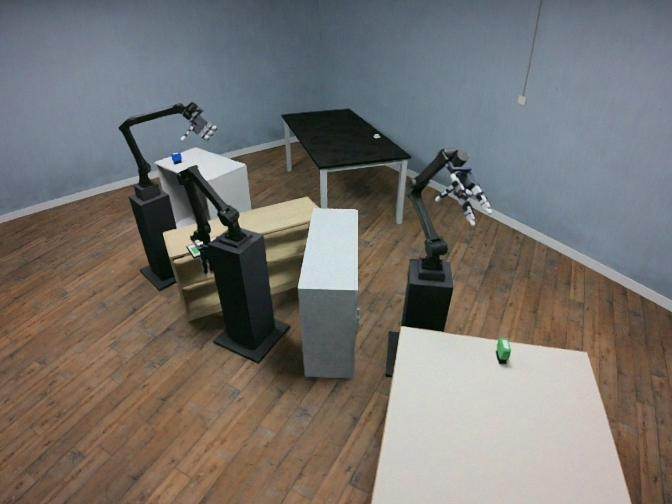

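>>> {"op": "move", "data": {"arm2": {"joints": {"joint2_rad": 2.322, "joint3_rad": 0.535, "joint4_rad": 0.2156}, "min_time_s": 1.5}, "cameras": ["arm2_cam_wrist"]}}

Scene clock: 369.53 s.
Joint torques (N m): arm1=[-0.56 2.14 9.54 2.19 0.02 -0.17] | arm2=[1.08 -11.22 -2.51 -0.14 0.08 0.19] | arm3=[0.38 -14.1 16.42 2.32 0.09 0.05]
Motor temperatures (°C): arm1=[24 25 35 24 24 26] | arm2=[26 27 31 27 24 23] | arm3=[26 28 42 24 24 24]
Heat: arm1: hottest joint3_rad 35 °C; arm2: hottest joint3_rad 31 °C; arm3: hottest joint3_rad 42 °C.
move: arm2 done
Joint velocities: within noise
arm1, arm3: as last shown
arm2.joint_positions: joint1_rad=+1.582 joint2_rad=+2.335 joint3_rad=+0.548 joint4_rad=+0.225 joint5_rad=+0.000 joint6_rad=+0.452 hand_index_mcp=+0.751 hand_index_abd=+0.001 hand_index_pip=+0.575 hand_index_dip=+0.693 hand_middle_mcp=+0.751 hand_middle_abd=+0.000 hand_middle_pip=+0.576 hand_middle_dip=+0.694 hand_ring_mcp=+0.751 hand_ring_abd=-0.002 hand_ring_pip=+0.576 hand_ring_dip=+0.693 hand_thumb_cmc=-0.568 hand_thumb_axl=+0.677 hand_thumb_mcp=+0.223 hand_thumb_ipl=-0.263 hand_current_limit=+0.700 hand_speed=-0.700
arm2.joint_status: all done
arm2.hand_state: goal,goal,goal,goal,goal,goal,goal,goal,goal,goal,goal,goal,goal,goal,goal,goal
arm2.index_mcp_current_ma: -11
arm2.index_abd_current_ma: 2
arm2.index_pip_current_ma: -9
arm2.index_dip_current_ma: -9
arm2.middle_mcp_current_ma: -12
arm2.middle_abd_current_ma: 1
arm2.middle_pip_current_ma: -8
arm2.middle_dip_current_ma: -7
arm2.ring_mcp_current_ma: -12
arm2.ring_abd_current_ma: -6
arm2.ring_pip_current_ma: -8
arm2.ring_dip_current_ma: -9
arm2.thumb_cmc_current_ma: 7
arm2.thumb_axl_current_ma: -3
arm2.thumb_mcp_current_ma: -13
arm2.thumb_ipl_current_ma: 6
arm2.hand_goal_index_mcp: 0.754
arm2.hand_goal_index_abd: 0.000
arm2.hand_goal_index_pip: 0.578
arm2.hand_goal_index_dip: 0.696
arm2.hand_goal_middle_mcp: 0.754
arm2.hand_goal_middle_abd: 0.000
arm2.hand_goal_middle_pip: 0.578
arm2.hand_goal_middle_dip: 0.696
arm2.hand_goal_ring_mcp: 0.754
arm2.hand_goal_ring_abd: 0.000
arm2.hand_goal_ring_pip: 0.578
arm2.hand_goal_ring_dip: 0.696
arm2.hand_goal_thumb_cmc: -0.570
arm2.hand_goal_thumb_axl: 0.678
arm2.hand_goal_thumb_mcp: 0.226
arm2.hand_goal_thumb_ipl: -0.264
arm2.hand: x=+0.1607 y=-0.3170 z=+0.5990 quat_wxyz=(+0.007, +0.978, -0.209, +0.000) (m; scene frame)
arm2.hand_target: x=+0.1641 y=-0.3115 z=+0.6024 quat_wxyz=(+0.002, +0.978, -0.209, -0.001) (m; scene frame)
arm2.hand_status: not commanded
pictures: arm2_cam_wrist
Images, in order (width x height): arm2_cam_wrist 672x504.

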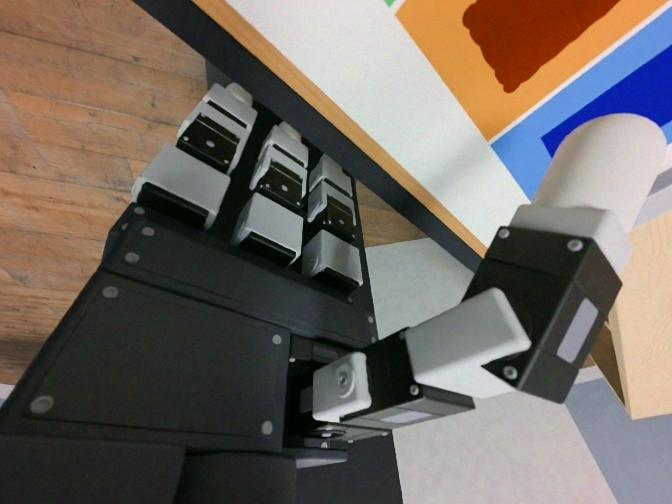

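>>> {"op": "move", "data": {"arm2": {"joints": {"joint2_rad": 2.353, "joint3_rad": 0.514, "joint4_rad": 0.258}, "min_time_s": 1.5}, "cameras": ["arm2_cam_wrist", "arm3_cam_wrist"]}}

Scene clock: 371.53 s.
Joint torques (N m): arm1=[-0.62 2.14 9.52 2.21 0.02 -0.18] | arm2=[1.03 -9.17 -2.81 0.64 0.09 0.19] | arm3=[0.32 -14.1 16.43 2.32 0.09 0.05]
Motor temperatures (°C): arm1=[24 25 35 24 24 26] | arm2=[26 27 31 27 24 23] | arm3=[26 28 42 24 24 24]
Heat: arm1: hottest joint3_rad 35 °C; arm2: hottest joint3_rad 31 °C; arm3: hottest joint3_rad 42 °C.
move: arm2 done
Joint velocities: within noise
arm1, arm3: as last shown
arm2.joint_positions: joint1_rad=+1.582 joint2_rad=+2.341 joint3_rad=+0.528 joint4_rad=+0.245 joint5_rad=+0.000 joint6_rad=+0.452 hand_index_mcp=+0.751 hand_index_abd=+0.001 hand_index_pip=+0.575 hand_index_dip=+0.693 hand_middle_mcp=+0.751 hand_middle_abd=+0.000 hand_middle_pip=+0.576 hand_middle_dip=+0.694 hand_ring_mcp=+0.751 hand_ring_abd=-0.002 hand_ring_pip=+0.576 hand_ring_dip=+0.693 hand_thumb_cmc=-0.568 hand_thumb_axl=+0.677 hand_thumb_mcp=+0.223 hand_thumb_ipl=-0.263 hand_current_limit=+0.700 hand_speed=-0.700
arm2.joint_status: all done
arm2.hand_state: goal,goal,goal,goal,goal,goal,goal,goal,goal,goal,goal,goal,goal,goal,goal,goal
arm2.index_mcp_current_ma: -11
arm2.index_abd_current_ma: 2
arm2.index_pip_current_ma: -9
arm2.index_dip_current_ma: -9
arm2.middle_mcp_current_ma: -12
arm2.middle_abd_current_ma: 1
arm2.middle_pip_current_ma: -8
arm2.middle_dip_current_ma: -7
arm2.ring_mcp_current_ma: -12
arm2.ring_abd_current_ma: -6
arm2.ring_pip_current_ma: -8
arm2.ring_dip_current_ma: -9
arm2.thumb_cmc_current_ma: 7
arm2.thumb_axl_current_ma: -3
arm2.thumb_mcp_current_ma: -13
arm2.thumb_ipl_current_ma: 6
arm2.hand_goal_index_mcp: 0.754
arm2.hand_goal_index_abd: 0.000
arm2.hand_goal_index_pip: 0.578
arm2.hand_goal_index_dip: 0.696
arm2.hand_goal_middle_mcp: 0.754
arm2.hand_goal_middle_abd: 0.000
arm2.hand_goal_middle_pip: 0.578
arm2.hand_goal_middle_dip: 0.696
arm2.hand_goal_ring_mcp: 0.754
arm2.hand_goal_ring_abd: 0.000
arm2.hand_goal_ring_pip: 0.578
arm2.hand_goal_ring_dip: 0.696
arm2.hand_goal_thumb_cmc: -0.570
arm2.hand_goal_thumb_axl: 0.678
arm2.hand_goal_thumb_mcp: 0.226
arm2.hand_goal_thumb_ipl: -0.264
arm2.hand: x=+0.1605 y=-0.3073 z=+0.5990 quat_wxyz=(+0.004, +0.978, -0.209, -0.001) (m; scene frame)
arm2.hand_target: x=+0.1634 y=-0.2967 z=+0.5966 quat_wxyz=(-0.003, +0.978, -0.209, -0.003) (m; scene frame)
arm2.hand_status: not commanded
pictures: arm2_cam_wrist, arm3_cam_wrist
Images, in order (width x height): arm2_cam_wrist 672x504, arm3_cam_wrist 672x504.

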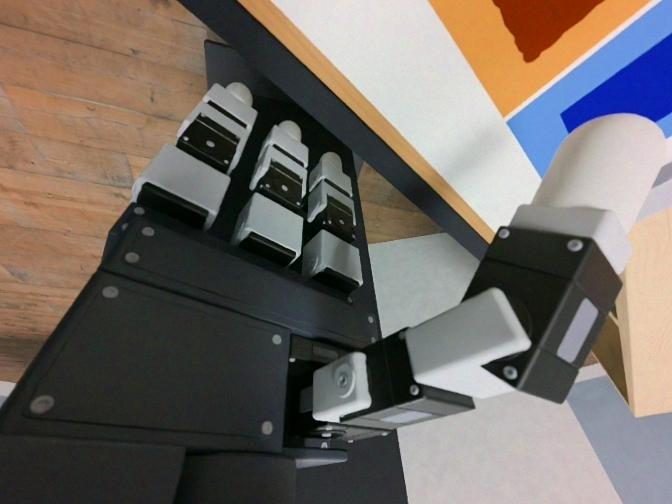

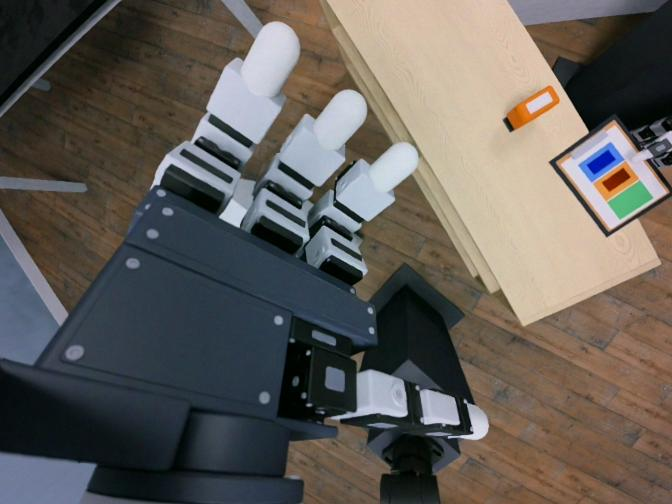

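>>> {"op": "move", "data": {"arm2": {"joints": {"joint2_rad": 2.321, "joint3_rad": 0.557, "joint4_rad": 0.202}, "min_time_s": 1.5}, "cameras": ["arm2_cam_wrist"]}}

Scene clock: 373.90 s.
Joint torques (N m): arm1=[-0.5 2.08 9.54 2.21 0.03 -0.17] | arm2=[1.08 -11.16 -1.05 -0.17 0.08 0.19] | arm3=[0.38 -14.15 16.43 2.33 0.09 0.06]
Motor temperatures (°C): arm1=[24 25 35 24 24 26] | arm2=[26 27 31 27 24 23] | arm3=[26 28 42 24 24 24]
Heat: arm1: hottest joint3_rad 35 °C; arm2: hottest joint3_rad 31 °C; arm3: hottest joint3_rad 42 °C.
move: arm2 done
Joint velocities: within noise
arm1, arm3: as last shown
arm2.joint_positions: joint1_rad=+1.582 joint2_rad=+2.333 joint3_rad=+0.552 joint4_rad=+0.212 joint5_rad=+0.000 joint6_rad=+0.452 hand_index_mcp=+0.751 hand_index_abd=+0.001 hand_index_pip=+0.575 hand_index_dip=+0.693 hand_middle_mcp=+0.751 hand_middle_abd=+0.000 hand_middle_pip=+0.576 hand_middle_dip=+0.694 hand_ring_mcp=+0.751 hand_ring_abd=-0.002 hand_ring_pip=+0.576 hand_ring_dip=+0.693 hand_thumb_cmc=-0.568 hand_thumb_axl=+0.677 hand_thumb_mcp=+0.223 hand_thumb_ipl=-0.263 hand_current_limit=+0.700 hand_speed=-0.700
arm2.joint_status: all done
arm2.hand_state: goal,goal,goal,goal,goal,goal,goal,goal,goal,goal,goal,goal,goal,goal,goal,goal
arm2.index_mcp_current_ma: -11
arm2.index_abd_current_ma: 2
arm2.index_pip_current_ma: -9
arm2.index_dip_current_ma: -9
arm2.middle_mcp_current_ma: -12
arm2.middle_abd_current_ma: 1
arm2.middle_pip_current_ma: -8
arm2.middle_dip_current_ma: -7
arm2.ring_mcp_current_ma: -12
arm2.ring_abd_current_ma: -6
arm2.ring_pip_current_ma: -8
arm2.ring_dip_current_ma: -9
arm2.thumb_cmc_current_ma: 7
arm2.thumb_axl_current_ma: -3
arm2.thumb_mcp_current_ma: -13
arm2.thumb_ipl_current_ma: 6
arm2.hand_goal_index_mcp: 0.754
arm2.hand_goal_index_abd: 0.000
arm2.hand_goal_index_pip: 0.578
arm2.hand_goal_index_dip: 0.696
arm2.hand_goal_middle_mcp: 0.754
arm2.hand_goal_middle_abd: 0.000
arm2.hand_goal_middle_pip: 0.578
arm2.hand_goal_middle_dip: 0.696
arm2.hand_goal_ring_mcp: 0.754
arm2.hand_goal_ring_abd: 0.000
arm2.hand_goal_ring_pip: 0.578
arm2.hand_goal_ring_dip: 0.696
arm2.hand_goal_thumb_cmc: -0.570
arm2.hand_goal_thumb_axl: 0.678
arm2.hand_goal_thumb_mcp: 0.226
arm2.hand_goal_thumb_ipl: -0.264
arm2.hand: x=+0.1607 y=-0.3167 z=+0.5985 quat_wxyz=(+0.003, +0.978, -0.209, -0.001) (m; scene frame)
arm2.hand_target: x=+0.1645 y=-0.3223 z=+0.6015 quat_wxyz=(+0.007, +0.978, -0.209, +0.000) (m; scene frame)
arm2.hand_status: not commanded
pictures: arm2_cam_wrist
Images, in order (width x height): arm2_cam_wrist 672x504.

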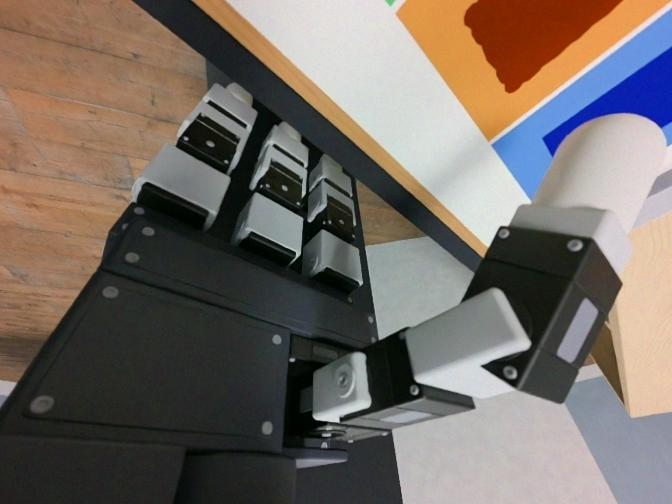

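>>> {"op": "move", "data": {"arm2": {"joints": {"hand_speed": -0.85, "hand_index_mcp": 0.178, "hand_index_pip": -0.124, "hand_index_dip": 0.406, "hand_middle_mcp": 0.178, "hand_middle_pip": -0.124, "hand_middle_dip": 0.406, "hand_ring_mcp": 0.178, "hand_ring_pip": -0.124, "hand_ring_dip": 0.406, "hand_thumb_mcp": 0.1135, "hand_thumb_ipl": -0.4}}, "cameras": ["arm2_cam_wrist", "arm3_cam_wrist"]}}

Scene clock: 375.80 s.
Joint torques (N m): arm1=[-0.56 2.2 9.51 2.21 0.02 -0.17] | arm2=[1.08 -11.28 -0.94 -0.05 0.16 0.19] | arm3=[0.38 -14.1 16.42 2.32 0.09 0.05]
Motor temperatures (°C): arm1=[24 25 35 24 24 26] | arm2=[26 27 31 27 24 23] | arm3=[26 28 42 24 24 24]
Heat: arm1: hottest joint3_rad 35 °C; arm2: hottest joint3_rad 31 °C; arm3: hottest joint3_rad 42 °C.
move: arm2 done
Joint velocities: within noise
arm1: as last shown
arm2.joint_positions: joint1_rad=+1.582 joint2_rad=+2.333 joint3_rad=+0.552 joint4_rad=+0.211 joint5_rad=+0.000 joint6_rad=+0.452 hand_index_mcp=+0.193 hand_index_abd=+0.001 hand_index_pip=-0.116 hand_index_dip=+0.410 hand_middle_mcp=+0.194 hand_middle_abd=+0.000 hand_middle_pip=-0.117 hand_middle_dip=+0.409 hand_ring_mcp=+0.194 hand_ring_abd=-0.002 hand_ring_pip=-0.117 hand_ring_dip=+0.410 hand_thumb_cmc=-0.568 hand_thumb_axl=+0.677 hand_thumb_mcp=+0.112 hand_thumb_ipl=-0.398 hand_current_limit=+0.700 hand_speed=-0.850
arm2.joint_status: all done
arm2.hand_state: goal,goal,goal,goal,goal,goal,goal,goal,goal,goal,goal,goal,goal,goal,goal,goal
arm2.index_mcp_current_ma: 60
arm2.index_abd_current_ma: 2
arm2.index_pip_current_ma: 28
arm2.index_dip_current_ma: 12
arm2.middle_mcp_current_ma: 65
arm2.middle_abd_current_ma: 1
arm2.middle_pip_current_ma: 25
arm2.middle_dip_current_ma: 10
arm2.ring_mcp_current_ma: 68
arm2.ring_abd_current_ma: -6
arm2.ring_pip_current_ma: 25
arm2.ring_dip_current_ma: 13
arm2.thumb_cmc_current_ma: 7
arm2.thumb_axl_current_ma: -3
arm2.thumb_mcp_current_ma: -7
arm2.thumb_ipl_current_ma: 8
arm2.hand_goal_index_mcp: 0.178
arm2.hand_goal_index_abd: 0.000
arm2.hand_goal_index_pip: -0.124
arm2.hand_goal_index_dip: 0.406
arm2.hand_goal_middle_mcp: 0.178
arm2.hand_goal_middle_abd: 0.000
arm2.hand_goal_middle_pip: -0.124
arm2.hand_goal_middle_dip: 0.406
arm2.hand_goal_ring_mcp: 0.178
arm2.hand_goal_ring_abd: 0.000
arm2.hand_goal_ring_pip: -0.124
arm2.hand_goal_ring_dip: 0.406
arm2.hand_goal_thumb_cmc: -0.570
arm2.hand_goal_thumb_axl: 0.678
arm2.hand_goal_thumb_mcp: 0.114
arm2.hand_goal_thumb_ipl: -0.400
arm2.hand: x=+0.1607 y=-0.3165 z=+0.5985 quat_wxyz=(+0.003, +0.978, -0.209, -0.001) (m; scene frame)
arm2.hand_target: x=+0.1645 y=-0.3223 z=+0.6015 quat_wxyz=(+0.007, +0.978, -0.209, +0.000) (m; scene frame)
arm2.hand_status: not commanded
arm3.joint_positions: joint1_rad=-0.661 joint2_rad=+1.359 joint3_rad=+1.551 joint4_rad=-1.019 joint5_rad=-0.001 joint6_rad=+1.030 hand_index_mcp=+1.000 hand_index_abd=+0.003 hand_index_pip=-1.000 hand_index_dip=+0.699 hand_middle_mcp=+1.000 hand_middle_abd=+0.002 hand_middle_pip=-0.998 hand_middle_dip=+0.698 hand_ring_mcp=+1.000 hand_ring_abd=+0.000 hand_ring_pip=-0.995 hand_ring_dip=+0.698 hand_thumb_cmc=+0.715 hand_thumb_axl=+0.677 hand_thumb_mcp=+0.223 hand_thumb_ipl=+0.168 hand_current_limit=+0.800 hand_speed=-0.800
arm3.joint_status: not commanded
arm3.hand_state: goal,goal,goal,goal,goal,goal,goal,goal,goal,goal,goal,goal,goal,goal,goal,goal
arm3.index_mcp_current_ma: -1
arm3.index_abd_current_ma: 5
arm3.index_pip_current_ma: 0
arm3.index_dip_current_ma: 5
arm3.middle_mcp_current_ma: 0
arm3.middle_abd_current_ma: 3
arm3.middle_pip_current_ma: 4
arm3.middle_dip_current_ma: 4
arm3.ring_mcp_current_ma: 0
arm3.ring_abd_current_ma: 0
arm3.ring_pip_current_ma: 11
arm3.ring_dip_current_ma: 5
arm3.thumb_cmc_current_ma: 1
arm3.thumb_axl_current_ma: -1
arm3.thumb_mcp_current_ma: -9
arm3.thumb_ipl_current_ma: -1
arm3.hand_goal_index_mcp: 1.000
arm3.hand_goal_index_abd: 0.000
arm3.hand_goal_index_pip: -1.000
arm3.hand_goal_index_dip: 0.696
arm3.hand_goal_middle_mcp: 1.000
arm3.hand_goal_middle_abd: 0.000
arm3.hand_goal_middle_pip: -1.000
arm3.hand_goal_middle_dip: 0.696
arm3.hand_goal_ring_mcp: 1.000
arm3.hand_goal_ring_abd: 0.000
arm3.hand_goal_ring_pip: -1.000
arm3.hand_goal_ring_dip: 0.696
arm3.hand_goal_thumb_cmc: 0.714
arm3.hand_goal_thumb_axl: 0.678
arm3.hand_goal_thumb_mcp: 0.226
arm3.hand_goal_thumb_ipl: 0.168
arm3.hand: x=-0.3254 y=-0.6529 z=+1.2925 quat_wxyz=(-0.269, +0.176, +0.914, +0.246) (m; scene frame)
arm3.hand_target: x=-0.3295 y=-0.6478 z=+1.3228 quat_wxyz=(-0.294, +0.178, +0.901, +0.266) (m; scene frame)
arm3.hand_status: not commanded
pictures: arm2_cam_wrist, arm3_cam_wrist
Images, in order (width x height): arm2_cam_wrist 672x504, arm3_cam_wrist 672x504.

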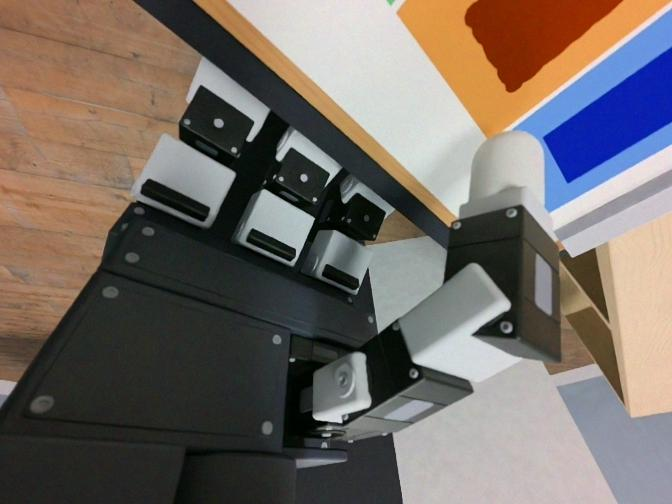

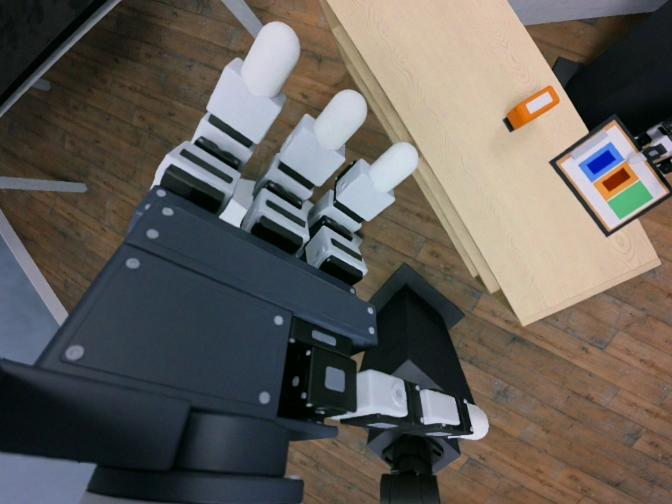

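>>> {"op": "move", "data": {"arm2": {"joints": {"joint2_rad": 2.297, "joint3_rad": 0.530, "joint4_rad": 0.188}, "min_time_s": 1.0}, "cameras": []}}

Scene clock: 377.33 s.
Joint torques (N m): arm1=[-0.5 2.14 9.54 2.18 0.02 -0.18] | arm2=[1.03 -11.28 -2.11 -0.05 0.17 0.19] | arm3=[0.32 -14.15 16.43 2.3 0.09 0.05]
Motor temperatures (°C): arm1=[24 25 35 24 24 26] | arm2=[26 27 31 26 24 23] | arm3=[26 28 42 24 24 24]
Heat: arm1: hottest joint3_rad 35 °C; arm2: hottest joint3_rad 31 °C; arm3: hottest joint3_rad 42 °C.
move: arm2 done
Joint velocities: within noise
arm1, arm3: as last shown
arm2.joint_positions: joint1_rad=+1.582 joint2_rad=+2.310 joint3_rad=+0.541 joint4_rad=+0.198 joint5_rad=+0.000 joint6_rad=+0.452 hand_index_mcp=+0.193 hand_index_abd=+0.001 hand_index_pip=-0.116 hand_index_dip=+0.410 hand_middle_mcp=+0.194 hand_middle_abd=+0.000 hand_middle_pip=-0.117 hand_middle_dip=+0.409 hand_ring_mcp=+0.194 hand_ring_abd=-0.002 hand_ring_pip=-0.117 hand_ring_dip=+0.410 hand_thumb_cmc=-0.568 hand_thumb_axl=+0.677 hand_thumb_mcp=+0.112 hand_thumb_ipl=-0.398 hand_current_limit=+0.700 hand_speed=-0.850
arm2.joint_status: all done
arm2.hand_state: goal,goal,goal,goal,goal,goal,goal,goal,goal,goal,goal,goal,goal,goal,goal,goal
arm2.index_mcp_current_ma: 60
arm2.index_abd_current_ma: 2
arm2.index_pip_current_ma: 28
arm2.index_dip_current_ma: 12
arm2.middle_mcp_current_ma: 65
arm2.middle_abd_current_ma: 1
arm2.middle_pip_current_ma: 25
arm2.middle_dip_current_ma: 10
arm2.ring_mcp_current_ma: 68
arm2.ring_abd_current_ma: -6
arm2.ring_pip_current_ma: 25
arm2.ring_dip_current_ma: 13
arm2.thumb_cmc_current_ma: 7
arm2.thumb_axl_current_ma: -3
arm2.thumb_mcp_current_ma: -7
arm2.thumb_ipl_current_ma: 8
arm2.hand_goal_index_mcp: 0.178
arm2.hand_goal_index_abd: 0.000
arm2.hand_goal_index_pip: -0.124
arm2.hand_goal_index_dip: 0.406
arm2.hand_goal_middle_mcp: 0.178
arm2.hand_goal_middle_abd: 0.000
arm2.hand_goal_middle_pip: -0.124
arm2.hand_goal_middle_dip: 0.406
arm2.hand_goal_ring_mcp: 0.178
arm2.hand_goal_ring_abd: 0.000
arm2.hand_goal_ring_pip: -0.124
arm2.hand_goal_ring_dip: 0.406
arm2.hand_goal_thumb_cmc: -0.570
arm2.hand_goal_thumb_axl: 0.678
arm2.hand_goal_thumb_mcp: 0.114
arm2.hand_goal_thumb_ipl: -0.400
arm2.hand: x=+0.1607 y=-0.3152 z=+0.6045 quat_wxyz=(+0.002, +0.978, -0.209, -0.002) (m; scene frame)
arm2.hand_target: x=+0.1641 y=-0.3112 z=+0.6078 quat_wxyz=(-0.001, +0.978, -0.209, -0.002) (m; scene frame)
arm2.hand_status: not commanded
pictures: none
No camera images: "cameras" was empty.


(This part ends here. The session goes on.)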